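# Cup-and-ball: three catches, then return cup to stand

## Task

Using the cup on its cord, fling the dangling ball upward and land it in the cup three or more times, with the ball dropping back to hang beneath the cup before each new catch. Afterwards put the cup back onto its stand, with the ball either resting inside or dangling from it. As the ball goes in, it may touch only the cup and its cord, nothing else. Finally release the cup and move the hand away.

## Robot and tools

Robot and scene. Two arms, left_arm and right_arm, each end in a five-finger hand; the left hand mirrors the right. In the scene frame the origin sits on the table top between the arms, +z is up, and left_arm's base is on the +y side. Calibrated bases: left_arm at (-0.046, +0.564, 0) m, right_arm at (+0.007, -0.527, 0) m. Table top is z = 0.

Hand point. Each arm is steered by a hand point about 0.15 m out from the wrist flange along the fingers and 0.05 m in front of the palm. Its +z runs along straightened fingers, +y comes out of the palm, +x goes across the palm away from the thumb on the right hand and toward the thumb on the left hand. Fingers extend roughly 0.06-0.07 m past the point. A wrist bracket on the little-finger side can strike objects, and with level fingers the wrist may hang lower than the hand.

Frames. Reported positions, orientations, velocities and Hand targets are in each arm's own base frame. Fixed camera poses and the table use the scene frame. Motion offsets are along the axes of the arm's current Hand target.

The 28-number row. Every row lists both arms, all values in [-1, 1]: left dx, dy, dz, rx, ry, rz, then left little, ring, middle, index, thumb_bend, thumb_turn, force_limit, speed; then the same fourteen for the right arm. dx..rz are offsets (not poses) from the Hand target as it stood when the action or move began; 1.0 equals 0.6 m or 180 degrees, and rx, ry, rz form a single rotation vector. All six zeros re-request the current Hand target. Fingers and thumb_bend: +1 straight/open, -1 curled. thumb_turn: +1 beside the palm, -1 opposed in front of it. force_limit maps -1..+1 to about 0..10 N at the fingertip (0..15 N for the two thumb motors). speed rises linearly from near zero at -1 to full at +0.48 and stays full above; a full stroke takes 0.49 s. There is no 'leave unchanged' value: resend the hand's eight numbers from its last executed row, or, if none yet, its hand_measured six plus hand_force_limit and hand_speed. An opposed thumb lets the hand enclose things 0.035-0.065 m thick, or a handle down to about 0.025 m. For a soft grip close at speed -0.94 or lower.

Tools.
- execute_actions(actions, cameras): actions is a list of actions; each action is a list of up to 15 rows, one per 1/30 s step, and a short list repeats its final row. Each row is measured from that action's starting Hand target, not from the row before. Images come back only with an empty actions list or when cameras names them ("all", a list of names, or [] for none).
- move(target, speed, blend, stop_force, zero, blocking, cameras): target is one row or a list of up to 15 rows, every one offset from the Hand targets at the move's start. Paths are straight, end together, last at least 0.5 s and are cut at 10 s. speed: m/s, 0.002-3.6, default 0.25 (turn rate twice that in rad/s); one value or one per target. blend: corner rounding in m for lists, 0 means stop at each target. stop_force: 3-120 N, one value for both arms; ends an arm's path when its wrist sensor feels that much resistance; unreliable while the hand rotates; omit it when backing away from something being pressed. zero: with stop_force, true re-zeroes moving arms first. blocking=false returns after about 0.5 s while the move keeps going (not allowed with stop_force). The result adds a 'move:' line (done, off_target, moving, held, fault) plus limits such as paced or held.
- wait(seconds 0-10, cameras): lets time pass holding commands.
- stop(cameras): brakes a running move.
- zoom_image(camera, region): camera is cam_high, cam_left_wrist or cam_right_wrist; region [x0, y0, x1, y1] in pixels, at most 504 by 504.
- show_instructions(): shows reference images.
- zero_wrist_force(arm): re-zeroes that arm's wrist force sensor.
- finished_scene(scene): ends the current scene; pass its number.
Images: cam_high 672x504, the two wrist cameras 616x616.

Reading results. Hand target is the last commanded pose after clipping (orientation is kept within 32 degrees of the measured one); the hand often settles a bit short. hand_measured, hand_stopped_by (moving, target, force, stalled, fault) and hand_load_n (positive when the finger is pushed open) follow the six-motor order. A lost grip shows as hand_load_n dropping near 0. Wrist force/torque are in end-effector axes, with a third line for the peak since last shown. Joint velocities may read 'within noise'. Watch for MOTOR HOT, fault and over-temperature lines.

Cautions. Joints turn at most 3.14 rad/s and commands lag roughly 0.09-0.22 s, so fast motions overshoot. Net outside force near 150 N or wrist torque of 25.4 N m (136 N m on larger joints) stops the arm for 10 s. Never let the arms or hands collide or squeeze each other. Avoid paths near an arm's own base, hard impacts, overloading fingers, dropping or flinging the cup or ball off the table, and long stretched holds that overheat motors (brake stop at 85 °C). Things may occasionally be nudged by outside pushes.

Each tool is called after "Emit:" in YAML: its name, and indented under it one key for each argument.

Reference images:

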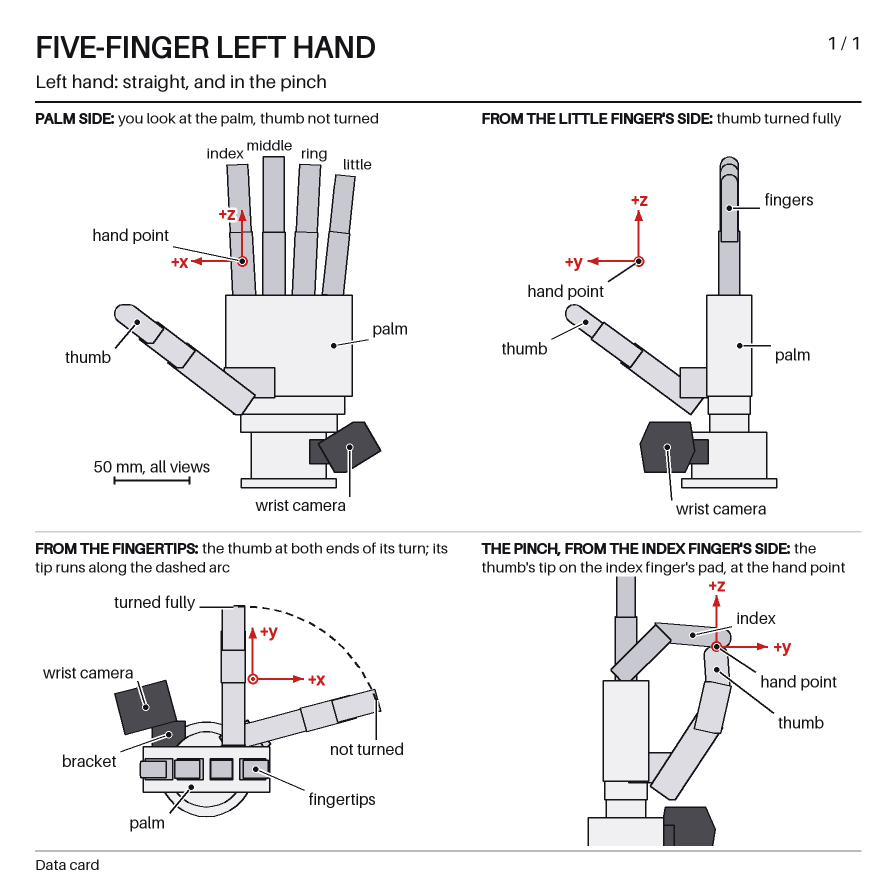

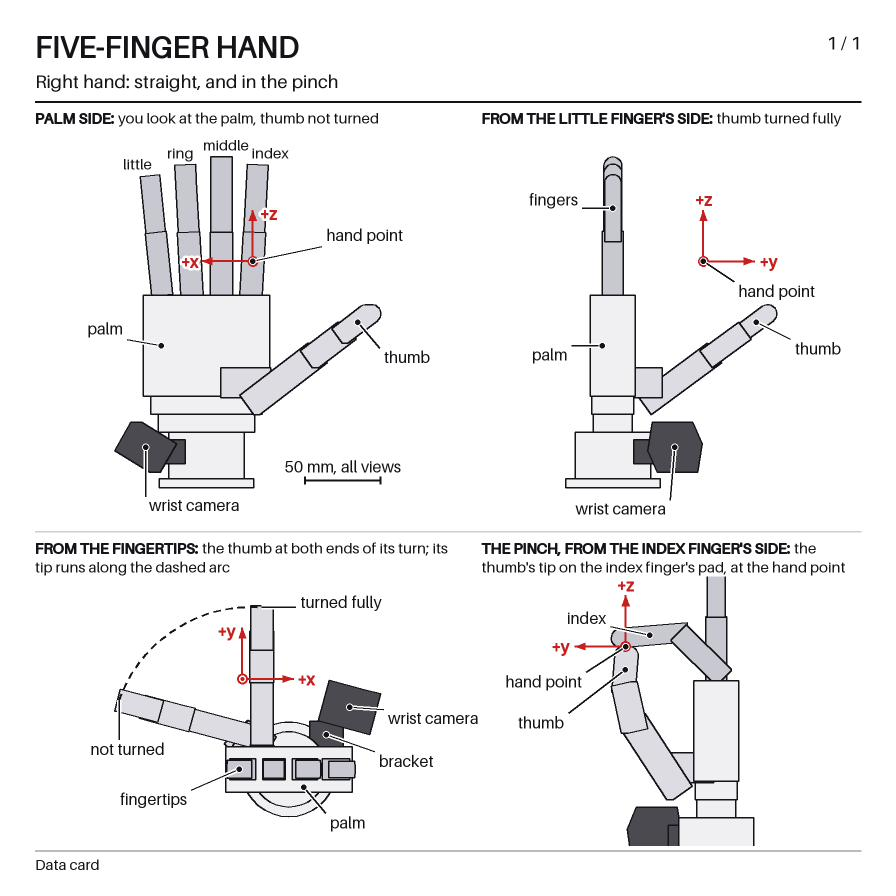

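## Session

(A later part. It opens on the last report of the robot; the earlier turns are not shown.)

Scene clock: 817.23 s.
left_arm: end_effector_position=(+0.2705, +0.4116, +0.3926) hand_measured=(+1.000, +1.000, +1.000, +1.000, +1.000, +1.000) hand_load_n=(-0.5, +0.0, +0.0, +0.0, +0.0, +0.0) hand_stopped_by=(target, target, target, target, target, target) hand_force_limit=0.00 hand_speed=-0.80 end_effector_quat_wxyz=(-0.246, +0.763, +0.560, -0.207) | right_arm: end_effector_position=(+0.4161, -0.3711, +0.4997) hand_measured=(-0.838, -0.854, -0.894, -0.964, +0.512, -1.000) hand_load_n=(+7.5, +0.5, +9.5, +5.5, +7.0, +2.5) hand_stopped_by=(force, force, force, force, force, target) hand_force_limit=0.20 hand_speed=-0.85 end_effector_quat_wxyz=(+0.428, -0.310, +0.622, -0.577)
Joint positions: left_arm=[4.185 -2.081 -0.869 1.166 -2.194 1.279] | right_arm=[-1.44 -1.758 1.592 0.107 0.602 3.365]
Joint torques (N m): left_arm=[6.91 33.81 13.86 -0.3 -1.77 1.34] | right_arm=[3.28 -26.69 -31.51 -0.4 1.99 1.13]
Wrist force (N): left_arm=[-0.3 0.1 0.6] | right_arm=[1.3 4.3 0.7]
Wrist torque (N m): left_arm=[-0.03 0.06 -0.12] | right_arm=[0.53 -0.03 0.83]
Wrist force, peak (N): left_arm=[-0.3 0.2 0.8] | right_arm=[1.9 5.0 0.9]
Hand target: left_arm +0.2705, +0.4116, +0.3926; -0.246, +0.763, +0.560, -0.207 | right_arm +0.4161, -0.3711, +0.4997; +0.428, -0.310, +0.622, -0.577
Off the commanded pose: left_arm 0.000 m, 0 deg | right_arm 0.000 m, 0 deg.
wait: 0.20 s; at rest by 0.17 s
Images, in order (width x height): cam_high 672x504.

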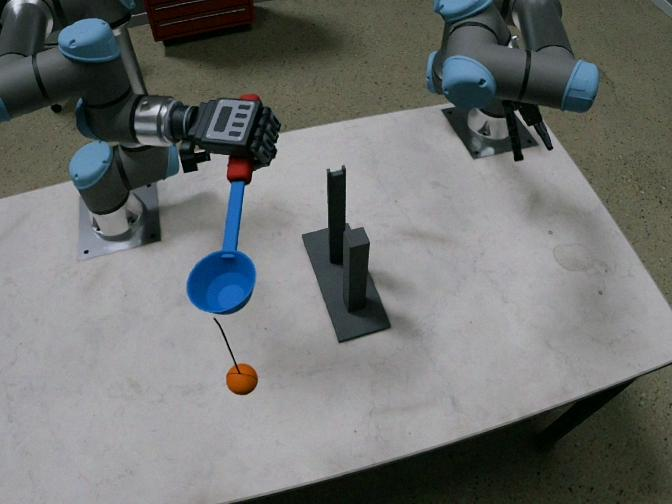

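Emit:
execute_actions:
  actions:
    - [[0,0,0,0,0,0,1,1,1,1,1,1,0,-0.8,-0.01632,0.00286,-0.00157,0,0,0,-1,-1,-0.99,-1,-0.98,-1,0.2,-0.85],[0,0,0,0,0,0,1,1,1,1,1,1,0,-0.8,-0.03264,0.00573,-0.00315,0,0,0,-1,-1,-0.99,-1,-0.98,-1,0.2,-0.85],[0,0,0,0,0,0,1,1,1,1,1,1,0,-0.8,-0.04895,0.00859,-0.00472,0,0,0,-1,-1,-0.99,-1,-0.98,-1,0.2,-0.85],[0,0,0,0,0,0,1,1,1,1,1,1,0,-0.8,-0.06527,0.01145,-0.00629,0,0,0,-1,-1,-0.99,-1,-0.98,-1,0.2,-0.85],[0,0,0,0,0,0,1,1,1,1,1,1,0,-0.8,-0.08159,0.01432,-0.00787,0,0,0,-1,-1,-0.99,-1,-0.98,-1,0.2,-0.85],[0,0,0,0,0,0,1,1,1,1,1,1,0,-0.8,-0.09791,0.01718,-0.00944,0,0,0,-1,-1,-0.99,-1,-0.98,-1,0.2,-0.85],[0,0,0,0,0,0,1,1,1,1,1,1,0,-0.8,-0.11423,0.02004,-0.01101,0,0,0,-1,-1,-0.99,-1,-0.98,-1,0.2,-0.85],[0,0,0,0,0,0,1,1,1,1,1,1,0,-0.8,-0.13054,0.0229,-0.01258,0,0,0,-1,-1,-0.99,-1,-0.98,-1,0.2,-0.85],[0,0,0,0,0,0,1,1,1,1,1,1,0,-0.8,-0.14686,0.02577,-0.01416,0,0,0,-1,-1,-0.99,-1,-0.98,-1,0.2,-0.85],[0,0,0,0,0,0,1,1,1,1,1,1,0,-0.8,-0.16318,0.02863,-0.01573,0,0,0,-1,-1,-0.99,-1,-0.98,-1,0.2,-0.85],[0,0,0,0,0,0,1,1,1,1,1,1,0,-0.8,-0.1795,0.03149,-0.0173,0,0,0,-1,-1,-0.99,-1,-0.98,-1,0.2,-0.85],[0,0,0,0,0,0,1,1,1,1,1,1,0,-0.8,-0.19582,0.03436,-0.01888,0,0,0,-1,-1,-0.99,-1,-0.98,-1,0.2,-0.85],[0,0,0,0,0,0,1,1,1,1,1,1,0,-0.8,-0.21213,0.03722,-0.02045,0,0,0,-1,-1,-0.99,-1,-0.98,-1,0.2,-0.85],[0,0,0,0,0,0,1,1,1,1,1,1,0,-0.8,-0.1795,0.03149,-0.0173,0,0,0,-1,-1,-0.99,-1,-0.98,-1,0.2,-0.85],[0,0,0,0,0,0,1,1,1,1,1,1,0,-0.8,-0.14686,0.02577,-0.01416,0,0,0,-1,-1,-0.99,-1,-0.98,-1,0.2,-0.85]]
    - [[0,0,0,0,0,0,1,1,1,1,1,1,0,-0.8,0.03264,-0.00573,0.00315,0,0,0,-1,-1,-0.99,-1,-0.98,-1,0.2,-0.85],[0,0,0,0,0,0,1,1,1,1,1,1,0,-0.8,0.06527,-0.01145,0.00629,0,0,0,-1,-1,-0.99,-1,-0.98,-1,0.2,-0.85],[0,0,0,0,0,0,1,1,1,1,1,1,0,-0.8,0.09791,-0.01718,0.00944,0,0,0,-1,-1,-0.99,-1,-0.98,-1,0.2,-0.85],[0,0,0,0,0,0,1,1,1,1,1,1,0,-0.8,0.13054,-0.0229,0.01258,0,0,0,-1,-1,-0.99,-1,-0.98,-1,0.2,-0.85],[0,0,0,0,0,0,1,1,1,1,1,1,0,-0.8,0.16318,-0.02863,0.01573,0,0,0,-1,-1,-0.99,-1,-0.98,-1,0.2,-0.85],[0,0,0,0,0,0,1,1,1,1,1,1,0,-0.8,0.19582,-0.03436,0.01888,0,0,0,-1,-1,-0.99,-1,-0.98,-1,0.2,-0.85],[0,0,0,0,0,0,1,1,1,1,1,1,0,-0.8,0.22845,-0.04008,0.02202,0,0,0,-1,-1,-0.99,-1,-0.98,-1,0.2,-0.85],[0,0,0,0,0,0,1,1,1,1,1,1,0,-0.8,0.26109,-0.04581,0.02517,0,0,0,-1,-1,-0.99,-1,-0.98,-1,0.2,-0.85],[0,0,0,0,0,0,1,1,1,1,1,1,0,-0.8,0.29372,-0.05153,0.02831,0,0,0,-1,-1,-0.99,-1,-0.98,-1,0.2,-0.85],[0,0,0,0,0,0,1,1,1,1,1,1,0,-0.8,0.32636,-0.05726,0.03146,0,0,0,-1,-1,-0.99,-1,-0.98,-1,0.2,-0.85],[0,0,0,0,0,0,1,1,1,1,1,1,0,-0.8,0.359,-0.06299,0.03461,0,0,0,-1,-1,-0.99,-1,-0.98,-1,0.2,-0.85],[0,0,0,0,0,0,1,1,1,1,1,1,0,-0.8,0.31983,-0.05611,0.03083,0,0,0,-1,-1,-0.99,-1,-0.98,-1,0.2,-0.85],[0,0,0,0,0,0,1,1,1,1,1,1,0,-0.8,0.28067,-0.04924,0.02706,0,0,0,-1,-1,-0.99,-1,-0.98,-1,0.2,-0.85],[0,0,0,0,0,0,1,1,1,1,1,1,0,-0.8,0.24151,-0.04237,0.02328,0,0,0,-1,-1,-0.99,-1,-0.98,-1,0.2,-0.85],[0,0,0,0,0,0,1,1,1,1,1,1,0,-0.8,0.20234,-0.0355,0.01951,0,0,0,-1,-1,-0.99,-1,-0.98,-1,0.2,-0.85]]
    - [[0,0,0,0,0,0,1,1,1,1,1,1,0,-0.8,0.01602,0.01127,0.00084,0,0,0,-1,-1,-0.99,-1,-0.98,-1,0.2,-0.85],[0,0,0,0,0,0,1,1,1,1,1,1,0,-0.8,0.03204,0.02254,0.00168,0,0,0,-1,-1,-0.99,-1,-0.98,-1,0.2,-0.85],[0,0,0,0,0,0,1,1,1,1,1,1,0,-0.8,0.04806,0.03381,0.00252,0,0,0,-1,-1,-0.99,-1,-0.98,-1,0.2,-0.85],[0,0,0,0,0,0,1,1,1,1,1,1,0,-0.8,0.06408,0.04508,0.00336,0,0,0,-1,-1,-0.99,-1,-0.98,-1,0.2,-0.85],[0,0,0,0,0,0,1,1,1,1,1,1,0,-0.8,0.0801,0.05635,0.0042,0,0,0,-1,-1,-0.99,-1,-0.98,-1,0.2,-0.85],[0,0,0,0,0,0,1,1,1,1,1,1,0,-0.8,0.09612,0.06762,0.00504,0,0,0,-1,-1,-0.99,-1,-0.98,-1,0.2,-0.85],[0,0,0,0,0,0,1,1,1,1,1,1,0,-0.8,0.11214,0.07889,0.00588,0,0,0,-1,-1,-0.99,-1,-0.98,-1,0.2,-0.85],[0,0,0,0,0,0,1,1,1,1,1,1,0,-0.8,0.12816,0.09016,0.00672,0,0,0,-1,-1,-0.99,-1,-0.98,-1,0.2,-0.85],[0,0,0,0,0,0,1,1,1,1,1,1,0,-0.8,0.14418,0.10143,0.00756,0,0,0,-1,-1,-0.99,-1,-0.98,-1,0.2,-0.85],[0,0,0,0,0,0,1,1,1,1,1,1,0,-0.8,0.1602,0.1127,0.0084,0,0,0,-1,-1,-0.99,-1,-0.98,-1,0.2,-0.85],[0,0,0,0,0,0,1,1,1,1,1,1,0,-0.8,0.17622,0.12397,0.00924,0,0,0,-1,-1,-0.99,-1,-0.98,-1,0.2,-0.85],[0,0,0,0,0,0,1,1,1,1,1,1,0,-0.8,0.19224,0.13524,0.01008,0,0,0,-1,-1,-0.99,-1,-0.98,-1,0.2,-0.85],[0,0,0,0,0,0,1,1,1,1,1,1,0,-0.8,0.20826,0.14651,0.01092,0,0,0,-1,-1,-0.99,-1,-0.98,-1,0.2,-0.85],[0,0,0,0,0,0,1,1,1,1,1,1,0,-0.8,0.22428,0.15778,0.01176,0,0,0,-1,-1,-0.99,-1,-0.98,-1,0.2,-0.85],[0,0,0,0,0,0,1,1,1,1,1,1,0,-0.8,0.2363,0.16623,0.01239,0,0,0,-1,-1,-0.99,-1,-0.98,-1,0.2,-0.85]]
    - [[0,0,0,0,0,0,1,1,1,1,1,1,0,-0.8,0.008,0.0056,0.0004,0,0,0,-1,-1,-0.99,-1,-0.98,-1,0.2,-0.85],[0,0,0,0,0,0,1,1,1,1,1,1,0,-0.8,0.0128,0.009,0.0007,0,0,0,-1,-1,-0.99,-1,-0.98,-1,0.2,-0.85],[0,0,0,0,0,0,1,1,1,1,1,1,0,-0.8,0.0152,0.0107,0.0008,0,0,0,-1,-1,-0.99,-1,-0.98,-1,0.2,-0.85]]
  cameras: ["cam_high"]

Emit:
wait:
  seconds: 0.1
  cameras: ["cam_high"]

Emit:
wait:
  seconds: 0.1
  cameras: ["cam_high"]

Scene clock: 840.47 s.
left_arm: end_effector_position=(+0.2705, +0.4116, +0.3926) hand_measured=(+1.000, +1.000, +1.000, +1.000, +1.000, +1.000) hand_load_n=(+0.0, +0.0, +0.0, +0.0, +0.0, +0.0) hand_stopped_by=(target, target, target, target, target, target) hand_force_limit=0.00 hand_speed=-0.80 end_effector_quat_wxyz=(-0.246, +0.763, +0.560, -0.207) | right_arm: end_effector_position=(+0.3537, -0.5288, +0.3691) hand_measured=(-0.838, -0.854, -0.894, -0.964, +0.512, -1.000) hand_load_n=(+0.0, +0.0, +4.5, +7.5, +6.5, +4.0) hand_stopped_by=(force, force, force, force, force, target) hand_force_limit=0.20 hand_speed=-0.85 end_effector_quat_wxyz=(+0.428, -0.310, +0.622, -0.577)
Joint positions: left_arm=[4.185 -2.081 -0.869 1.166 -2.194 1.279] | right_arm=[-1.621 -1.451 1.631 -0.262 0.421 3.391]
Joint torques (N m): left_arm=[7.36 33.58 13.4 -0.33 -1.67 1.43] | right_arm=[7.58 -15.95 -17.57 -2.37 1.42 -2.06]
Wrist force (N): left_arm=[-0.2 0.1 0.8] | right_arm=[1.8 4.4 0.5]
Wrist torque (N m): left_arm=[-0.04 0.05 -0.11] | right_arm=[0.56 0.07 0.69]
Wrist force, peak (N): left_arm=[0.0 0.5 0.9] | right_arm=[20.6 3.9 0.8]
Hand target: left_arm +0.2705, +0.4116, +0.3926; -0.246, +0.763, +0.560, -0.207 | right_arm +0.3537, -0.5288, +0.3691; +0.428, -0.310, +0.622, -0.577
Off the commanded pose: left_arm 0.000 m, 0 deg | right_arm 0.000 m, 0 deg; position clipped at the end of an earlier action of this call.
Step readings (end_effector_position of left_arm | right_arm):
0: (+0.2705, +0.4116, +0.3926) | (+0.4161, -0.3711, +0.4997)
1: (+0.2705, +0.4116, +0.3926) | (+0.4162, -0.3709, +0.4997)
2: (+0.2705, +0.4116, +0.3926) | (+0.4171, -0.3688, +0.4998)
4: (+0.2705, +0.4116, +0.3926) | (+0.4229, -0.3534, +0.4997)
8: (+0.2705, +0.4116, +0.3926) | (+0.4370, -0.3149, +0.4993)
15: (+0.2705, +0.4116, +0.3926) | (+0.4595, -0.2576, +0.4995)
16: (+0.2705, +0.4116, +0.3926) | (+0.4566, -0.2663, +0.4995)
17: (+0.2705, +0.4116, +0.3926) | (+0.4503, -0.2820, +0.4994)
19: (+0.2705, +0.4116, +0.3926) | (+0.4320, -0.3209, +0.4987)
23: (+0.2705, +0.4116, +0.3926) | (+0.3971, -0.3999, +0.4971)
30: (+0.2705, +0.4116, +0.3926) | (+0.3819, -0.4569, +0.4990)
31: (+0.2705, +0.4116, +0.3926) | (+0.3907, -0.4358, +0.4991)
32: (+0.2705, +0.4116, +0.3926) | (+0.3969, -0.4194, +0.4970)
34: (+0.2705, +0.4116, +0.3926) | (+0.3979, -0.4160, +0.4834)
38: (+0.2705, +0.4116, +0.3926) | (+0.3820, -0.4524, +0.4490)
45: (+0.2705, +0.4116, +0.3926) | (+0.3603, -0.5083, +0.3891)
46: (+0.2705, +0.4116, +0.3926) | (+0.3577, -0.5152, +0.3818)
47: (+0.2705, +0.4116, +0.3926) | (+0.3555, -0.5210, +0.3757)
49: (+0.2705, +0.4116, +0.3926) | (+0.3533, -0.5282, +0.3686)
53: (+0.2705, +0.4116, +0.3926) | (+0.3536, -0.5293, +0.3686)
60: (+0.2705, +0.4116, +0.3926) | (+0.3537, -0.5288, +0.3692)
Images, in order (width x height): cam_high 672x504.

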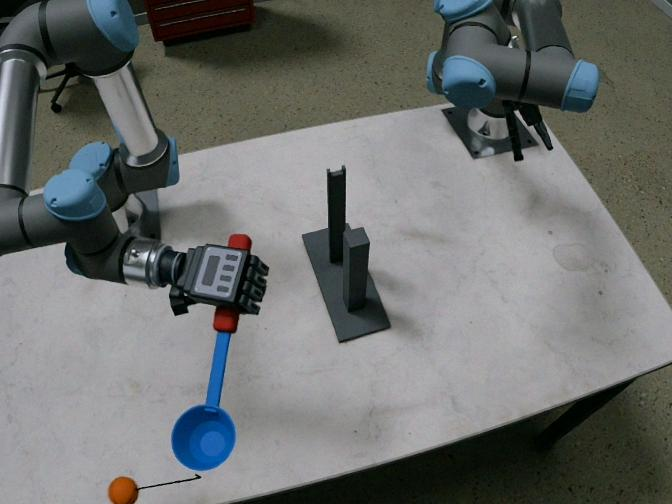

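Scene clock: 840.57 s.
left_arm: end_effector_position=(+0.2705, +0.4116, +0.3926) hand_measured=(+1.000, +1.000, +1.000, +1.000, +1.000, +1.000) hand_load_n=(+0.0, +0.0, +0.0, +0.0, +0.0, +0.0) hand_stopped_by=(target, target, target, target, target, target) hand_force_limit=0.00 hand_speed=-0.80 end_effector_quat_wxyz=(-0.246, +0.763, +0.560, -0.207) | right_arm: end_effector_position=(+0.3537, -0.5288, +0.3691) hand_measured=(-0.838, -0.854, -0.894, -0.964, +0.512, -1.000) hand_load_n=(+0.5, +0.0, +4.0, +8.0, +7.0, +4.0) hand_stopped_by=(force, force, force, force, force, target) hand_force_limit=0.20 hand_speed=-0.85 end_effector_quat_wxyz=(+0.428, -0.310, +0.622, -0.577)
Joint positions: left_arm=[4.185 -2.081 -0.869 1.166 -2.194 1.279] | right_arm=[-1.621 -1.45 1.631 -0.262 0.421 3.391]
Joint torques (N m): left_arm=[8.16 33.99 13.35 -0.32 -1.7 1.28] | right_arm=[7.28 -17.12 -18.92 -2.25 1.22 -1.97]
Wrist force (N): left_arm=[-0.1 0.2 1.0] | right_arm=[1.8 4.0 0.4]
Wrist torque (N m): left_arm=[-0.03 0.05 -0.11] | right_arm=[0.58 -0.09 0.70]
Wrist force, peak (N): left_arm=[-0.1 0.2 1.0] | right_arm=[1.4 6.7 0.3]
Hand target: left_arm +0.2705, +0.4116, +0.3926; -0.246, +0.763, +0.560, -0.207 | right_arm +0.3537, -0.5288, +0.3691; +0.428, -0.310, +0.622, -0.577
Off the commanded pose: left_arm 0.000 m, 0 deg | right_arm 0.000 m, 0 deg.
wait: 0.10 s; no rest
Images, in order (width x height): cam_high 672x504.

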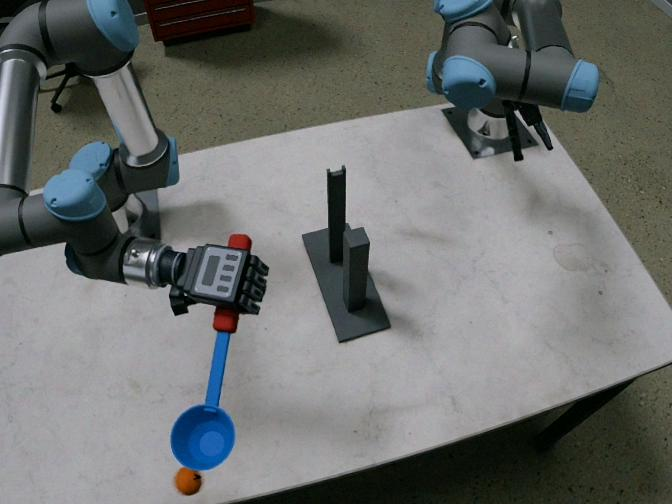

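Scene clock: 840.67 s.
left_arm: end_effector_position=(+0.2705, +0.4116, +0.3926) hand_measured=(+1.000, +1.000, +1.000, +1.000, +1.000, +1.000) hand_load_n=(+0.0, +0.0, +0.0, +0.0, +0.0, -0.5) hand_stopped_by=(target, target, target, target, target, target) hand_force_limit=0.00 hand_speed=-0.80 end_effector_quat_wxyz=(-0.246, +0.763, +0.560, -0.207) | right_arm: end_effector_position=(+0.3537, -0.5288, +0.3691) hand_measured=(-0.838, -0.854, -0.894, -0.964, +0.512, -1.000) hand_load_n=(+1.5, +0.0, +4.0, +7.5, +7.0, +4.0) hand_stopped_by=(force, force, force, force, force, target) hand_force_limit=0.20 hand_speed=-0.85 end_effector_quat_wxyz=(+0.428, -0.310, +0.622, -0.577)
Joint positions: left_arm=[4.185 -2.081 -0.869 1.166 -2.194 1.279] | right_arm=[-1.621 -1.45 1.631 -0.262 0.421 3.391]
Joint torques (N m): left_arm=[7.55 33.33 13.65 -0.4 -1.83 1.32] | right_arm=[7.52 -16.53 -19.13 -2.16 0.92 -1.91]
Wrist force (N): left_arm=[0.0 0.2 0.8] | right_arm=[1.2 3.2 0.5]
Wrist torque (N m): left_arm=[-0.03 0.02 -0.10] | right_arm=[0.52 -0.01 0.64]
Wrist force, peak (N): left_arm=[0.0 0.2 0.8] | right_arm=[1.0 6.0 1.2]
Hand target: left_arm +0.2705, +0.4116, +0.3926; -0.246, +0.763, +0.560, -0.207 | right_arm +0.3537, -0.5288, +0.3691; +0.428, -0.310, +0.622, -0.577
Off the commanded pose: left_arm 0.000 m, 0 deg | right_arm 0.000 m, 0 deg.
wait: 0.10 s; no rest
Images, in order (width x height): cam_high 672x504.

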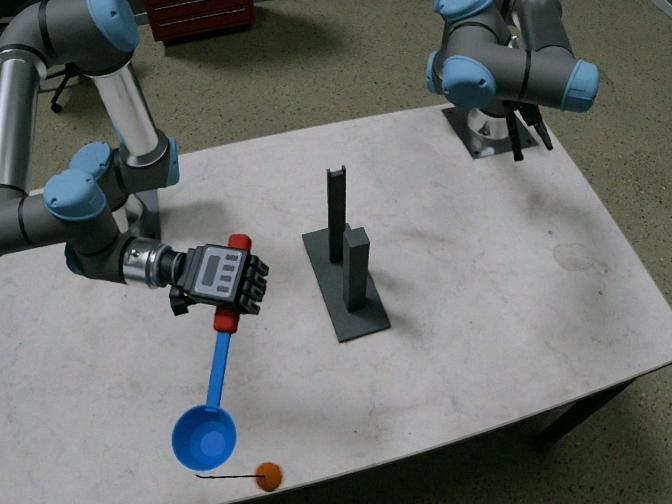

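Emit:
wait:
  seconds: 0.1
  cameras: ["cam_high", "cam_right_wrist"]

Emit:
zoom_image:
  camera: "cam_high"
  region: [140, 220, 300, 500]

Scene clock: 850.80 s.
left_arm: end_effector_position=(+0.2705, +0.4116, +0.3926) hand_measured=(+1.000, +1.000, +1.000, +1.000, +1.000, +1.000) hand_load_n=(+0.0, +0.0, +0.0, +0.0, +0.0, +0.0) hand_stopped_by=(target, target, target, target, target, target) hand_force_limit=0.00 hand_speed=-0.80 end_effector_quat_wxyz=(-0.246, +0.763, +0.560, -0.207) | right_arm: end_effector_position=(+0.3537, -0.5288, +0.3691) hand_measured=(-0.838, -0.854, -0.894, -0.964, +0.512, -1.000) hand_load_n=(+2.0, +0.5, +4.5, +8.5, +7.5, +5.0) hand_stopped_by=(force, force, force, force, force, target) hand_force_limit=0.20 hand_speed=-0.85 end_effector_quat_wxyz=(+0.428, -0.310, +0.622, -0.577)
Joint positions: left_arm=[4.185 -2.081 -0.869 1.166 -2.194 1.279] | right_arm=[-1.621 -1.45 1.631 -0.262 0.421 3.391]
Joint torques (N m): left_arm=[7.9 33.86 13.56 -0.38 -1.74 1.4] | right_arm=[8.22 -31.97 -18.64 -0.39 -1.87 0.94]
Wrist force (N): left_arm=[-0.1 0.2 0.5] | right_arm=[1.1 4.7 1.1]
Wrist torque (N m): left_arm=[0.00 0.03 -0.11] | right_arm=[0.60 -0.10 0.82]
Wrist force, peak (N): left_arm=[-0.2 0.2 1.0] | right_arm=[1.6 6.4 1.3]
Hand target: left_arm +0.2705, +0.4116, +0.3926; -0.246, +0.763, +0.560, -0.207 | right_arm +0.3537, -0.5288, +0.3691; +0.428, -0.310, +0.622, -0.577
Off the commanded pose: left_arm 0.000 m, 0 deg | right_arm 0.000 m, 0 deg.
wait: 0.10 s; at rest from the start
camera_calibration:
cam_right_wrist: T_world_to_cam=[[-0.0106249, -0.0957638, -0.995347, 0.319605], [-0.0393151, 0.994674, -0.0952793, 0.584106], [0.99917, 0.0381199, -0.0143333, -0.210123], [0, 0, 0, 1]] pos_world=[0.236309, -0.542379, 0.370759]
Images, in order (width x height): cam_high 672x504, cam_right_wrist 616x616.

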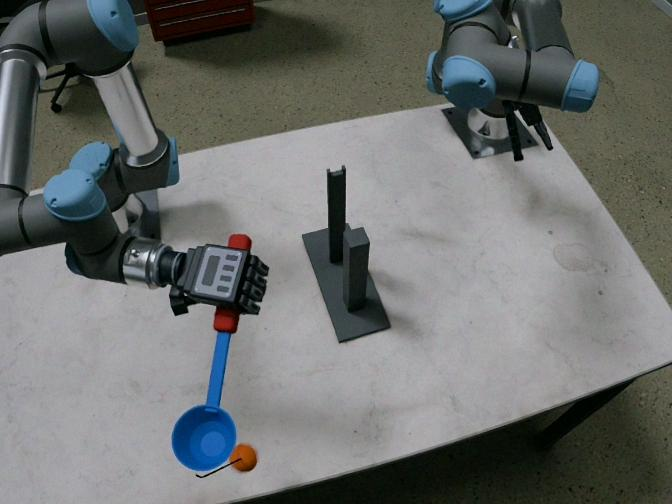

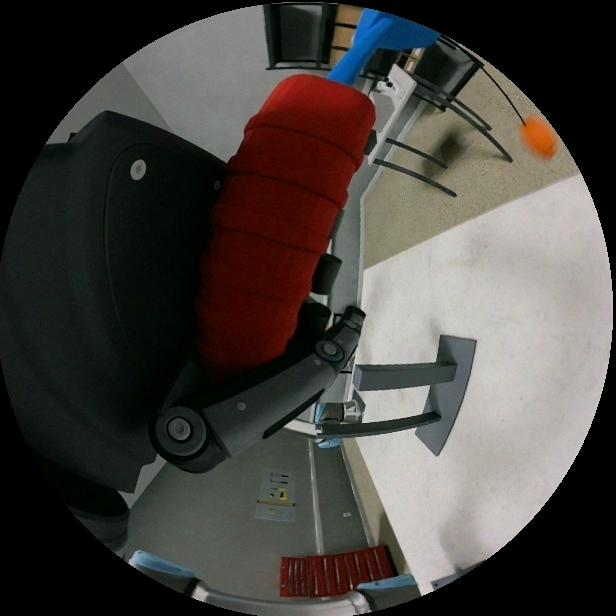

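Scaled by 1.800 from the camera's 672x504 image, which has a finer 960x720 frame.

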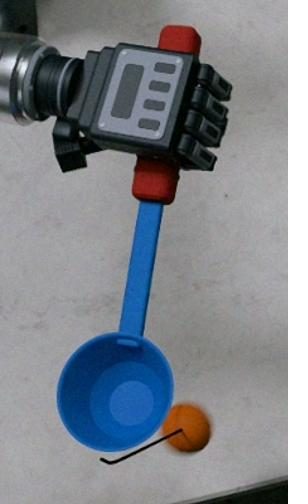

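Emit:
execute_actions:
  actions:
    - [[0,0,0,0,0,0,1,1,1,1,1,1,0,-0.8,0,0,0,0,0,0,-0.99,-0.99,-1,-0.99,-0.99,-1,0.7,-0.92]]
    - [[0,0,0,0,0,0,1,1,1,1,1,1,0,-0.8,0,0,0,0,0,0,-0.99,-0.99,-1,-0.99,-0.99,-1,0.7,-0.92]]
    - [[0,0,0,0,0,0,1,1,1,1,1,1,0,-0.8,0,0,0,0,0,0,-0.99,-0.99,-1,-0.99,-0.99,-1,0.7,-0.92]]
  cameras: ["cam_right_wrist"]

Scene clock: 867.47 s.
left_arm: end_effector_position=(+0.2705, +0.4116, +0.3926) hand_measured=(+1.000, +1.000, +1.000, +1.000, +1.000, +1.000) hand_load_n=(+0.0, +0.0, +0.0, +0.0, +0.0, +0.0) hand_stopped_by=(target, target, target, target, target, target) hand_force_limit=0.00 hand_speed=-0.80 end_effector_quat_wxyz=(-0.246, +0.763, +0.560, -0.207) | right_arm: end_effector_position=(+0.3537, -0.5288, +0.3691) hand_measured=(-0.896, -0.904, -0.906, -0.970, +0.480, -1.000) hand_load_n=(+8.0, +7.5, +9.5, +8.0, +12.0, +7.0) hand_stopped_by=(force, force, force, force, force, target) hand_force_limit=0.70 hand_speed=-0.92 end_effector_quat_wxyz=(+0.428, -0.310, +0.622, -0.577)
Joint positions: left_arm=[4.185 -2.081 -0.869 1.166 -2.194 1.279] | right_arm=[-1.621 -1.45 1.631 -0.262 0.421 3.391]
Joint torques (N m): left_arm=[8.73 34 13.56 -0.4 -1.71 1.45] | right_arm=[8.09 -37.12 -18.9 -1.23 -1.89 1.06]
Wrist force (N): left_arm=[0.0 0.4 0.7] | right_arm=[1.9 5.1 0.8]
Wrist torque (N m): left_arm=[0.00 0.01 -0.11] | right_arm=[0.62 -0.05 0.87]
Wrist force, peak (N): left_arm=[-0.2 0.2 0.9] | right_arm=[1.8 6.1 0.9]
Hand target: left_arm +0.2705, +0.4116, +0.3926; -0.246, +0.763, +0.560, -0.207 | right_arm +0.3537, -0.5288, +0.3691; +0.428, -0.310, +0.622, -0.577
Off the commanded pose: left_arm 0.000 m, 0 deg | right_arm 0.000 m, 0 deg.
Step readings (end_effector_position of left_arm | right_arm):
0: (+0.2705, +0.4116, +0.3926) | (+0.3537, -0.5288, +0.3691)
1: (+0.2705, +0.4116, +0.3926) | (+0.3537, -0.5288, +0.3691)
2: (+0.2705, +0.4116, +0.3926) | (+0.3537, -0.5288, +0.3691)
4: (+0.2705, +0.4116, +0.3926) | (+0.3537, -0.5288, +0.3691)
8: (+0.2705, +0.4116, +0.3926) | (+0.3537, -0.5288, +0.3691)
15: (+0.2705, +0.4116, +0.3926) | (+0.3537, -0.5288, +0.3691)
16: (+0.2705, +0.4116, +0.3926) | (+0.3537, -0.5288, +0.3691)
17: (+0.2705, +0.4116, +0.3926) | (+0.3537, -0.5288, +0.3691)
19: (+0.2705, +0.4116, +0.3926) | (+0.3537, -0.5288, +0.3691)
23: (+0.2705, +0.4116, +0.3926) | (+0.3537, -0.5288, +0.3691)
30: (+0.2705, +0.4116, +0.3926) | (+0.3537, -0.5288, +0.3691)
31: (+0.2705, +0.4116, +0.3926) | (+0.3537, -0.5288, +0.3691)
32: (+0.2705, +0.4116, +0.3926) | (+0.3537, -0.5288, +0.3691)
34: (+0.2705, +0.4116, +0.3926) | (+0.3537, -0.5288, +0.3691)
38: (+0.2705, +0.4116, +0.3926) | (+0.3537, -0.5288, +0.3691)
45: (+0.2705, +0.4116, +0.3926) | (+0.3537, -0.5288, +0.3691)
camera_calibration:
cam_right_wrist: T_world_to_cam=[[-0.0106249, -0.0957638, -0.995347, 0.319605], [-0.0393151, 0.994674, -0.0952793, 0.584106], [0.99917, 0.0381199, -0.0143333, -0.210123], [0, 0, 0, 1]] pos_world=[0.236309, -0.542379, 0.370759]
Images, in order (width x height): cam_right_wrist 616x616.

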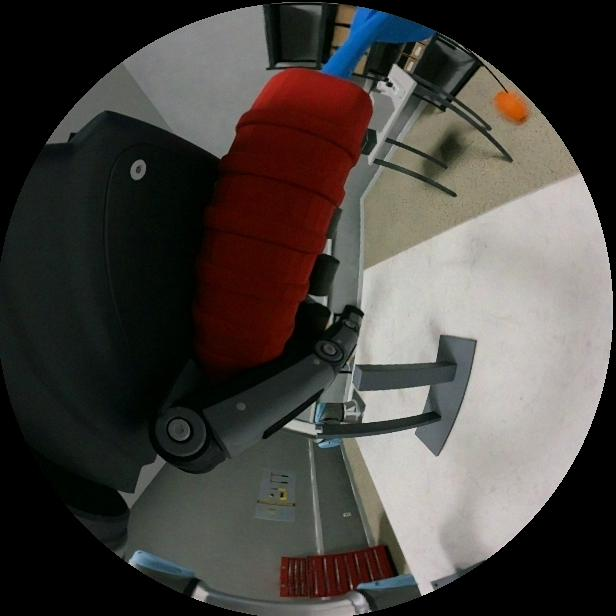

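Emit:
move:
  target:
    - [0,0,0,0,0,0,1,1,1,1,1,1,0,-0.8,-0.2569,0.1619,-0.0305,0,0,0,-0.99,-0.99,-1,-0.99,-0.99,-1,0.7,-0.92]
    - [0,0,0,0,0,0,1,1,1,1,1,1,0,-0.8,-0.2423,0.2438,-0.0333,0,0,0,-0.99,-0.99,-1,-0.99,-0.99,-1,0.7,-0.92]
  speed: [0.2,0.03]
  cameras: ["cam_high"]

Emit:
zoom_image:
  camera: "cam_high"
  region: [200, 340, 320, 460]

Emit:
wait:
  seconds: 0.3
  cameras: ["cam_high"]

Emit:
zoom_image:
  camera: "cam_high"
  region: [200, 340, 320, 460]

Scene clock: 892.07 s.
left_arm: end_effector_position=(+0.2705, +0.4116, +0.3926) hand_measured=(+1.000, +1.000, +1.000, +1.000, +1.000, +1.000) hand_load_n=(+0.0, +0.0, +0.0, -0.5, +0.0, +0.0) hand_stopped_by=(target, target, target, target, target, target) hand_force_limit=0.00 hand_speed=-0.80 end_effector_quat_wxyz=(-0.246, +0.763, +0.560, -0.207) | right_arm: end_effector_position=(+0.4159, -0.3712, +0.2496) hand_measured=(-0.896, -0.904, -0.906, -0.970, +0.480, -1.000) hand_load_n=(+8.0, +7.5, +9.0, +8.0, +12.5, +7.0) hand_stopped_by=(force, force, force, force, force, target) hand_force_limit=0.70 hand_speed=-0.92 end_effector_quat_wxyz=(+0.428, -0.310, +0.622, -0.577) end_effector_velocity=(+0.000, +0.000, +0.001) end_effector_angular_velocity=(+0.002, +0.000, +0.000)
Joint positions: left_arm=[4.185 -2.081 -0.869 1.166 -2.194 1.279] | right_arm=[-1.441 -1.653 2.162 -0.568 0.601 3.365]
Joint velocities: left_arm=[within noise] | right_arm=[0 -0.001 -0.002 0.005 0 0]
Joint torques (N m): left_arm=[9.53 33.92 13.39 -0.4 -1.8 1.38] | right_arm=[-8.3 -28.47 -27.51 -0.22 -2.26 0.99]
Wrist force (N): left_arm=[-0.2 0.3 1.0] | right_arm=[0.9 4.8 1.1]
Wrist torque (N m): left_arm=[-0.02 0.05 -0.12] | right_arm=[0.65 -0.07 0.79]
Wrist force, peak (N): left_arm=[-0.2 0.4 1.0] | right_arm=[-0.2 6.7 0.2]
Hand target: left_arm +0.2705, +0.4116, +0.3926; -0.246, +0.763, +0.560, -0.207 | right_arm +0.4159, -0.3712, +0.2498; +0.428, -0.310, +0.622, -0.577
Off the commanded pose: left_arm 0.000 m, 0 deg | right_arm 0.000 m, 0 deg.
move: done
Images, in order (width x height): cam_high 672x504.

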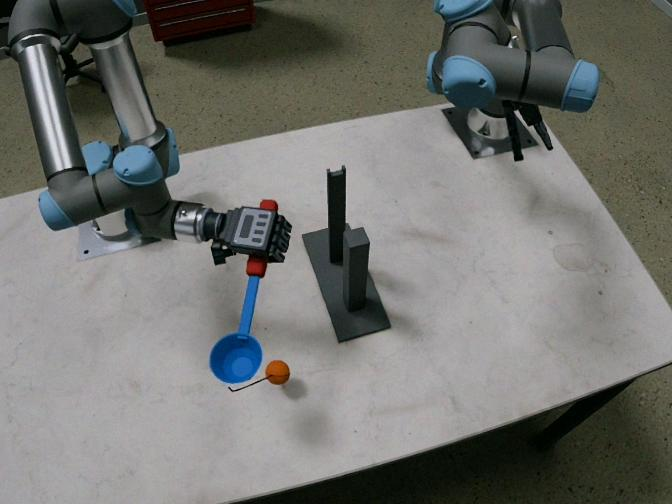

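Scaled by 4.200 from the camera's 672x504 image, which has a finer 960x720 frame.

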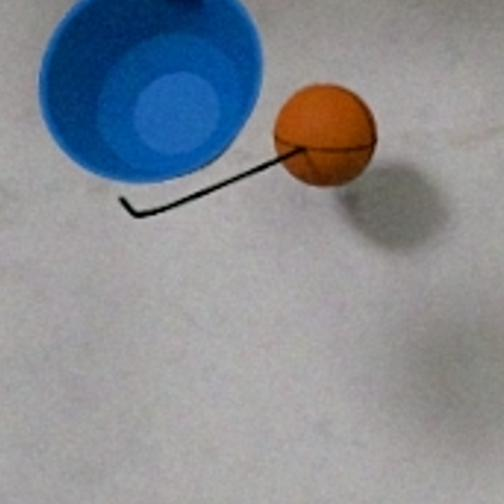

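Scene clock: 892.37 s.
left_arm: end_effector_position=(+0.2705, +0.4116, +0.3926) hand_measured=(+1.000, +1.000, +1.000, +1.000, +1.000, +1.000) hand_load_n=(+0.0, +0.0, +0.0, +0.0, +0.0, +0.0) hand_stopped_by=(target, target, target, target, target, target) hand_force_limit=0.00 hand_speed=-0.80 end_effector_quat_wxyz=(-0.246, +0.763, +0.560, -0.207) | right_arm: end_effector_position=(+0.4159, -0.3712, +0.2498) hand_measured=(-0.896, -0.904, -0.906, -0.970, +0.480, -1.000) hand_load_n=(+6.5, +6.0, +9.0, +8.5, +12.5, +6.5) hand_stopped_by=(force, force, force, force, force, target) hand_force_limit=0.70 hand_speed=-0.92 end_effector_quat_wxyz=(+0.428, -0.310, +0.622, -0.577)
Joint positions: left_arm=[4.185 -2.081 -0.869 1.166 -2.194 1.279] | right_arm=[-1.441 -1.653 2.162 -0.568 0.601 3.366]
Joint torques (N m): left_arm=[9.59 34.12 13.22 -0.25 -1.73 1.3] | right_arm=[-7.59 -28.6 -28.91 -0.63 -1.88 1.53]
Wrist force (N): left_arm=[-0.2 0.2 0.8] | right_arm=[1.3 5.7 1.0]
Wrist torque (N m): left_arm=[-0.03 0.05 -0.12] | right_arm=[0.66 0.02 0.81]
Wrist force, peak (N): left_arm=[-0.1 0.3 0.8] | right_arm=[1.4 6.0 1.5]
Hand target: left_arm +0.2705, +0.4116, +0.3926; -0.246, +0.763, +0.560, -0.207 | right_arm +0.4159, -0.3712, +0.2498; +0.428, -0.310, +0.622, -0.577
Off the commanded pose: left_arm 0.000 m, 0 deg | right_arm 0.000 m, 0 deg.
wait: 0.30 s; at rest by 0.17 s
Images, in order (width x height): cam_high 672x504.

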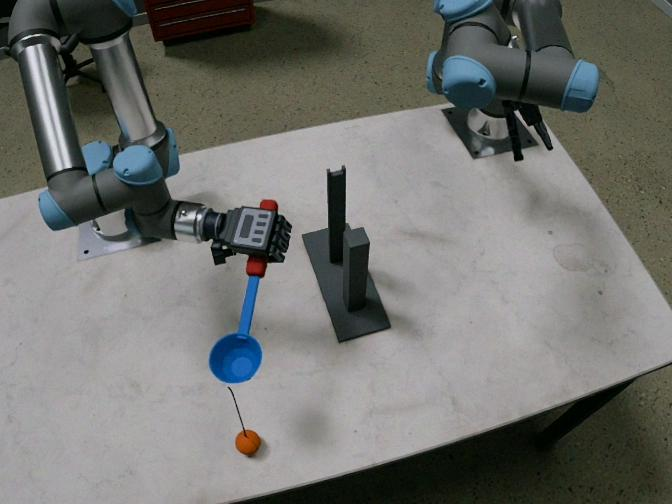

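Scaled by 4.200 from the camera's 672x504 image, which has a finer 960x720 frame.

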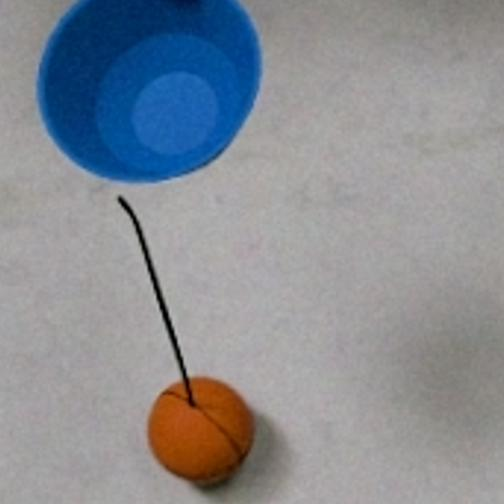

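Emit:
wait:
  seconds: 0.3
  cameras: ["cam_high"]

Emit:
zoom_image:
  camera: "cam_high"
  region: [180, 320, 320, 460]

Emit:
wait:
  seconds: 0.3
  cameras: ["cam_high"]

Emit:
zoom_image:
  camera: "cam_high"
  region: [180, 320, 320, 460]

Scene clock: 898.97 s.
left_arm: end_effector_position=(+0.2705, +0.4116, +0.3926) hand_measured=(+1.000, +1.000, +1.000, +1.000, +1.000, +1.000) hand_load_n=(+0.0, +0.0, +0.0, +0.0, +0.0, +0.0) hand_stopped_by=(target, target, target, target, target, target) hand_force_limit=0.00 hand_speed=-0.80 end_effector_quat_wxyz=(-0.246, +0.763, +0.560, -0.207) | right_arm: end_effector_position=(+0.4159, -0.3712, +0.2498) hand_measured=(-0.896, -0.904, -0.906, -0.970, +0.480, -1.000) hand_load_n=(+6.5, +6.0, +9.0, +8.5, +12.5, +6.5) hand_stopped_by=(force, force, force, force, force, target) hand_force_limit=0.70 hand_speed=-0.92 end_effector_quat_wxyz=(+0.428, -0.310, +0.622, -0.577)
Joint positions: left_arm=[4.185 -2.081 -0.869 1.166 -2.194 1.279] | right_arm=[-1.441 -1.653 2.162 -0.568 0.601 3.366]
Joint torques (N m): left_arm=[9.21 33.98 13.29 -0.37 -1.61 1.4] | right_arm=[-5.54 -27.37 -19.87 -2.85 2.21 1.63]
Wrist force (N): left_arm=[-0.2 0.2 0.6] | right_arm=[1.2 4.1 1.2]
Wrist torque (N m): left_arm=[-0.02 0.05 -0.12] | right_arm=[0.61 -0.08 0.67]
Wrist force, peak (N): left_arm=[-0.1 0.3 1.0] | right_arm=[1.6 5.7 0.9]
Hand target: left_arm +0.2705, +0.4116, +0.3926; -0.246, +0.763, +0.560, -0.207 | right_arm +0.4159, -0.3712, +0.2498; +0.428, -0.310, +0.622, -0.577
Off the commanded pose: left_arm 0.000 m, 0 deg | right_arm 0.000 m, 0 deg.
wait: 0.30 s; at rest from the start
Images, in order (width x height): cam_high 672x504.

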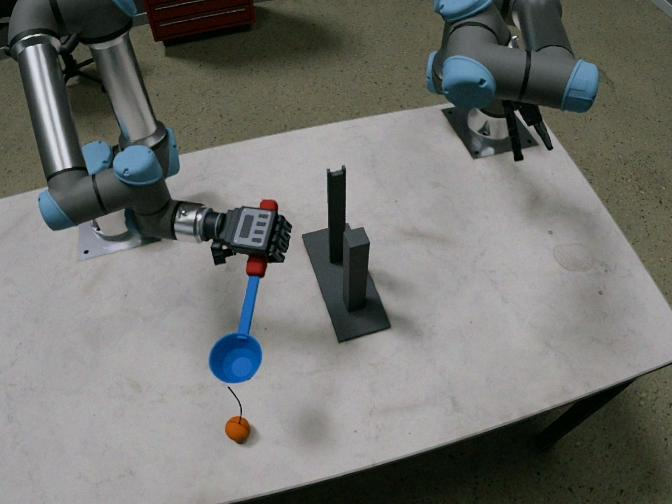

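Scaled by 3.600 from the camera's 672x504 image, which has a finer 960x720 frame.

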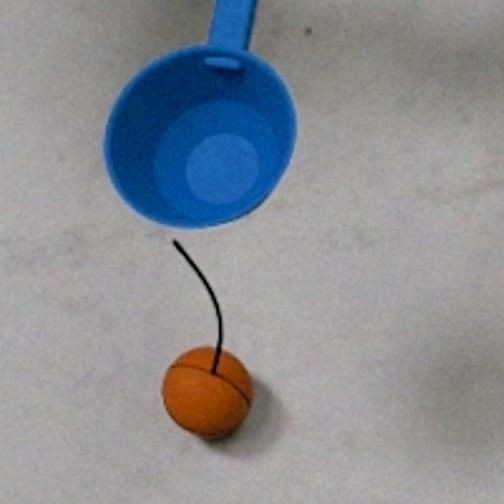

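Scene clock: 899.27 s.
left_arm: end_effector_position=(+0.2705, +0.4116, +0.3926) hand_measured=(+1.000, +1.000, +1.000, +1.000, +1.000, +1.000) hand_load_n=(+0.0, +0.0, +0.0, +0.5, +0.0, +0.0) hand_stopped_by=(target, target, target, target, target, target) hand_force_limit=0.00 hand_speed=-0.80 end_effector_quat_wxyz=(-0.246, +0.763, +0.560, -0.207) | right_arm: end_effector_position=(+0.4159, -0.3712, +0.2498) hand_measured=(-0.896, -0.904, -0.906, -0.970, +0.480, -1.000) hand_load_n=(+6.5, +6.0, +9.0, +8.0, +12.0, +6.5) hand_stopped_by=(force, force, force, force, force, target) hand_force_limit=0.70 hand_speed=-0.92 end_effector_quat_wxyz=(+0.428, -0.310, +0.622, -0.577)
Joint positions: left_arm=[4.185 -2.081 -0.869 1.166 -2.194 1.279] | right_arm=[-1.441 -1.653 2.162 -0.568 0.601 3.366]
Joint torques (N m): left_arm=[9.24 33.94 13.07 -0.31 -1.8 1.28] | right_arm=[-5.07 -27.61 -19.49 -2.58 2.1 1.56]
Wrist force (N): left_arm=[-0.1 0.1 0.6] | right_arm=[1.2 5.1 1.0]
Wrist torque (N m): left_arm=[-0.03 0.04 -0.11] | right_arm=[0.63 -0.04 0.66]
Wrist force, peak (N): left_arm=[-0.4 0.0 0.7] | right_arm=[1.2 5.1 1.2]
Hand target: left_arm +0.2705, +0.4116, +0.3926; -0.246, +0.763, +0.560, -0.207 | right_arm +0.4159, -0.3712, +0.2498; +0.428, -0.310, +0.622, -0.577
Off the commanded pose: left_arm 0.000 m, 0 deg | right_arm 0.000 m, 0 deg.
wait: 0.30 s; at rest by 0.17 s
Images, in order (width x height): cam_high 672x504.

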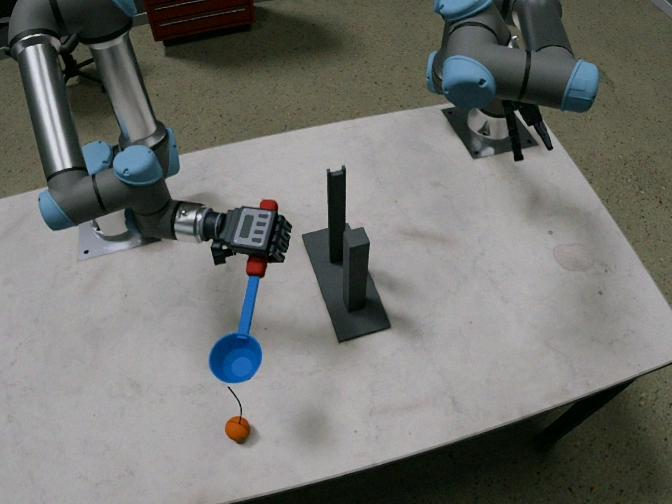

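Scaled by 3.600 from the camera's 672x504 image, which has a finer 960x720 frame.

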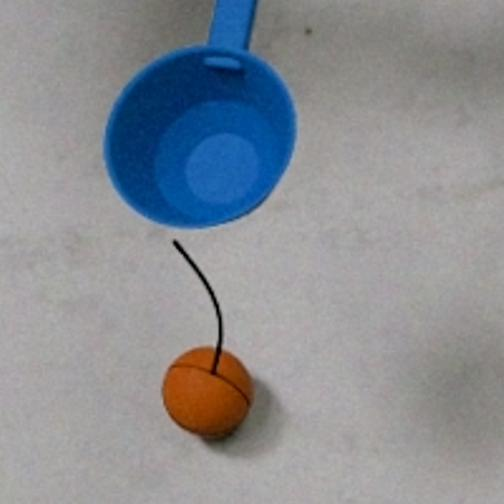

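Emit:
move:
  target:
    - [0,0,0,0,0,0,1,1,1,1,1,1,0,-0.8,0.0308,-0.006,-0.0139,0,0,0,-0.99,-0.99,-1,-0.99,-0.99,-1,0.7,-0.92]
    - [0,0,0,0,0,0,1,1,1,1,1,1,0,-0.8,0.0221,-0.0552,-0.0122,0,0,0,-0.99,-0.99,-1,-0.99,-0.99,-1,0.7,-0.92]
  speed: [0.02,0.0045]
  cameras: ["cam_high"]

Emit:
zoom_image:
  camera: "cam_high"
  region: [180, 320, 320, 460]

Emit:
wait:
  seconds: 0.2
  cameras: ["cam_high"]

Emit:
zoom_image:
  camera: "cam_high"
  region: [180, 320, 320, 460]

Emit:
wait:
  seconds: 0.2
  cameras: ["cam_high"]

Emit:
zoom_image:
  camera: "cam_high"
  region: [180, 320, 320, 460]

Scene clock: 918.33 s.
left_arm: end_effector_position=(+0.2705, +0.4116, +0.3926) hand_measured=(+1.000, +1.000, +1.000, +1.000, +1.000, +1.000) hand_load_n=(+0.0, +0.0, +0.0, +0.0, +0.0, +0.0) hand_stopped_by=(target, target, target, target, target, target) hand_force_limit=0.00 hand_speed=-0.80 end_effector_quat_wxyz=(-0.246, +0.763, +0.560, -0.207) | right_arm: end_effector_position=(+0.3999, -0.3842, +0.2799) hand_measured=(-0.896, -0.904, -0.906, -0.970, +0.480, -1.000) hand_load_n=(+7.0, +6.5, +9.0, +8.0, +12.5, +6.5) hand_stopped_by=(force, force, force, force, force, target) hand_force_limit=0.70 hand_speed=-0.92 end_effector_quat_wxyz=(+0.428, -0.310, +0.622, -0.577)
Joint positions: left_arm=[4.185 -2.081 -0.869 1.166 -2.194 1.279] | right_arm=[-1.495 -1.682 2.102 -0.484 0.547 3.372]
Joint torques (N m): left_arm=[8.97 33.79 13.48 -0.34 -1.74 1.34] | right_arm=[9.18 -25.04 -25.89 -1.14 2.8 -2.01]
Wrist force (N): left_arm=[-0.1 0.2 0.5] | right_arm=[1.2 4.6 0.7]
Wrist torque (N m): left_arm=[-0.02 0.03 -0.11] | right_arm=[0.67 -0.02 0.78]
Wrist force, peak (N): left_arm=[0.0 0.4 1.0] | right_arm=[1.9 5.8 1.1]
Hand target: left_arm +0.2705, +0.4116, +0.3926; -0.246, +0.763, +0.560, -0.207 | right_arm +0.3999, -0.3842, +0.2799; +0.428, -0.310, +0.622, -0.577
Off the commanded pose: left_arm 0.000 m, 0 deg | right_arm 0.000 m, 0 deg.
move: done
Images, in order (width x height): cam_high 672x504.

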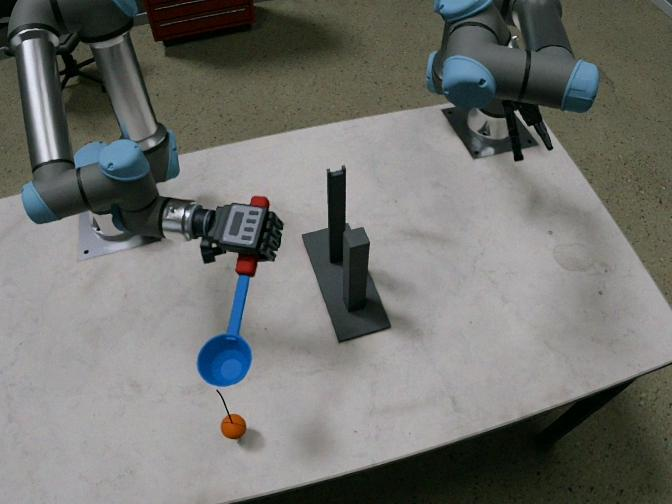

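Scaled by 3.600 from the camera's 672x504 image, which has a finer 960x720 frame.

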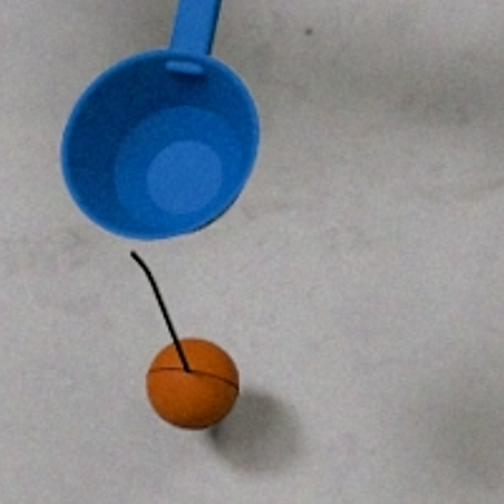

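Scene clock: 918.53 s.
left_arm: end_effector_position=(+0.2705, +0.4116, +0.3926) hand_measured=(+1.000, +1.000, +1.000, +1.000, +1.000, +1.000) hand_load_n=(+0.0, +0.5, +0.0, +0.0, +0.0, +0.0) hand_stopped_by=(target, target, target, target, target, target) hand_force_limit=0.00 hand_speed=-0.80 end_effector_quat_wxyz=(-0.246, +0.763, +0.560, -0.207) | right_arm: end_effector_position=(+0.3999, -0.3842, +0.2799) hand_measured=(-0.896, -0.904, -0.906, -0.970, +0.480, -1.000) hand_load_n=(+7.0, +6.5, +9.0, +8.0, +12.5, +6.5) hand_stopped_by=(force, force, force, force, force, target) hand_force_limit=0.70 hand_speed=-0.92 end_effector_quat_wxyz=(+0.428, -0.310, +0.622, -0.577)
Joint positions: left_arm=[4.185 -2.081 -0.869 1.166 -2.194 1.279] | right_arm=[-1.495 -1.682 2.102 -0.484 0.547 3.372]
Joint torques (N m): left_arm=[8.73 32.89 13.51 -0.44 -1.78 1.43] | right_arm=[8.84 -22.3 -21.8 -2.6 2.77 -2.19]
Wrist force (N): left_arm=[-0.2 0.2 0.7] | right_arm=[1.6 5.1 1.1]
Wrist torque (N m): left_arm=[-0.02 0.05 -0.12] | right_arm=[0.63 -0.08 0.79]
Wrist force, peak (N): left_arm=[-0.4 0.5 0.8] | right_arm=[1.7 5.2 1.1]
Hand target: left_arm +0.2705, +0.4116, +0.3926; -0.246, +0.763, +0.560, -0.207 | right_arm +0.3999, -0.3842, +0.2799; +0.428, -0.310, +0.622, -0.577
Off the commanded pose: left_arm 0.000 m, 0 deg | right_arm 0.000 m, 0 deg.
wait: 0.20 s; at rest by 0.17 s
Images, in order (width x height): cam_high 672x504.

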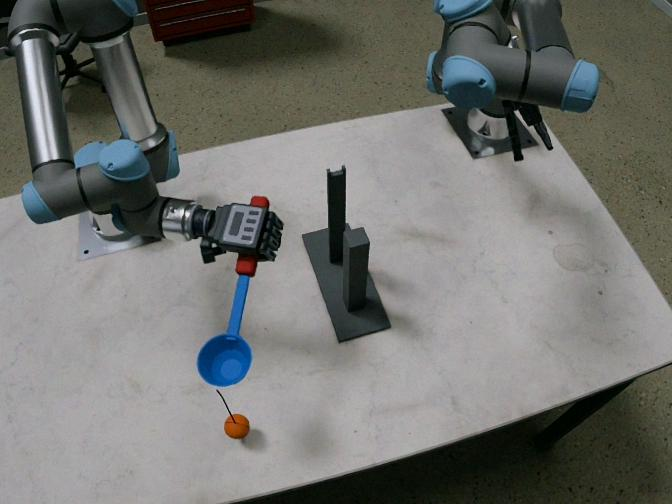

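Scaled by 3.600 from the camera's 672x504 image, which has a finer 960x720 frame.

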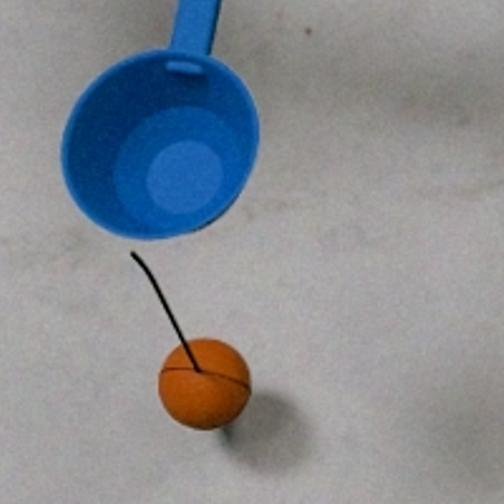

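Scene clock: 918.73 s.
left_arm: end_effector_position=(+0.2705, +0.4116, +0.3926) hand_measured=(+1.000, +1.000, +1.000, +1.000, +1.000, +1.000) hand_load_n=(+0.0, +0.0, +0.0, +0.0, +0.0, +0.0) hand_stopped_by=(target, target, target, target, target, target) hand_force_limit=0.00 hand_speed=-0.80 end_effector_quat_wxyz=(-0.246, +0.763, +0.560, -0.207) | right_arm: end_effector_position=(+0.3999, -0.3842, +0.2799) hand_measured=(-0.896, -0.904, -0.906, -0.970, +0.480, -1.000) hand_load_n=(+7.0, +6.5, +9.0, +8.5, +12.5, +6.5) hand_stopped_by=(force, force, force, force, force, target) hand_force_limit=0.70 hand_speed=-0.92 end_effector_quat_wxyz=(+0.428, -0.310, +0.622, -0.577)
Joint positions: left_arm=[4.185 -2.081 -0.869 1.166 -2.194 1.279] | right_arm=[-1.495 -1.682 2.102 -0.484 0.547 3.372]
Joint torques (N m): left_arm=[8.93 33.76 13.26 -0.31 -1.74 1.41] | right_arm=[8.72 -19.18 -18.71 -3.07 2.75 -2.08]
Wrist force (N): left_arm=[0.0 0.3 0.7] | right_arm=[1.5 5.0 1.3]
Wrist torque (N m): left_arm=[-0.01 0.02 -0.11] | right_arm=[0.60 -0.09 0.78]
Wrist force, peak (N): left_arm=[-0.2 0.2 0.9] | right_arm=[1.6 5.5 0.6]
Hand target: left_arm +0.2705, +0.4116, +0.3926; -0.246, +0.763, +0.560, -0.207 | right_arm +0.3999, -0.3842, +0.2799; +0.428, -0.310, +0.622, -0.577
Off the commanded pose: left_arm 0.000 m, 0 deg | right_arm 0.000 m, 0 deg.
wait: 0.20 s; at rest by 0.17 s
Images, in order (width x height): cam_high 672x504.

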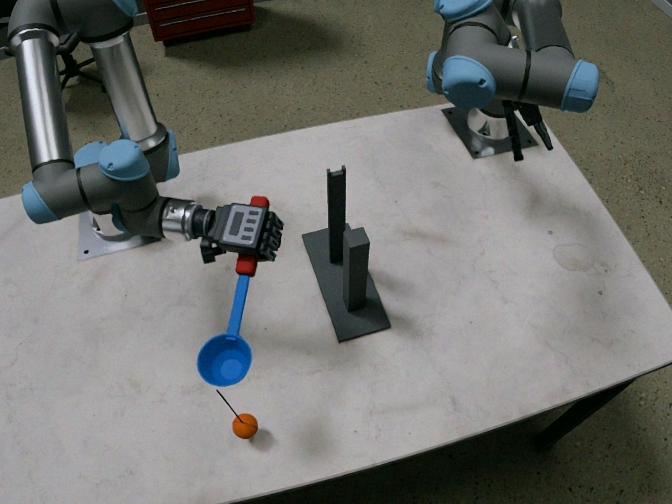

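Scaled by 3.600 from the camera's 672x504 image, which has a finer 960x720 frame.

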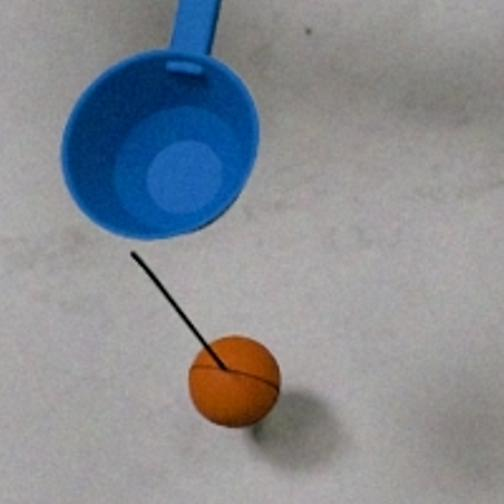

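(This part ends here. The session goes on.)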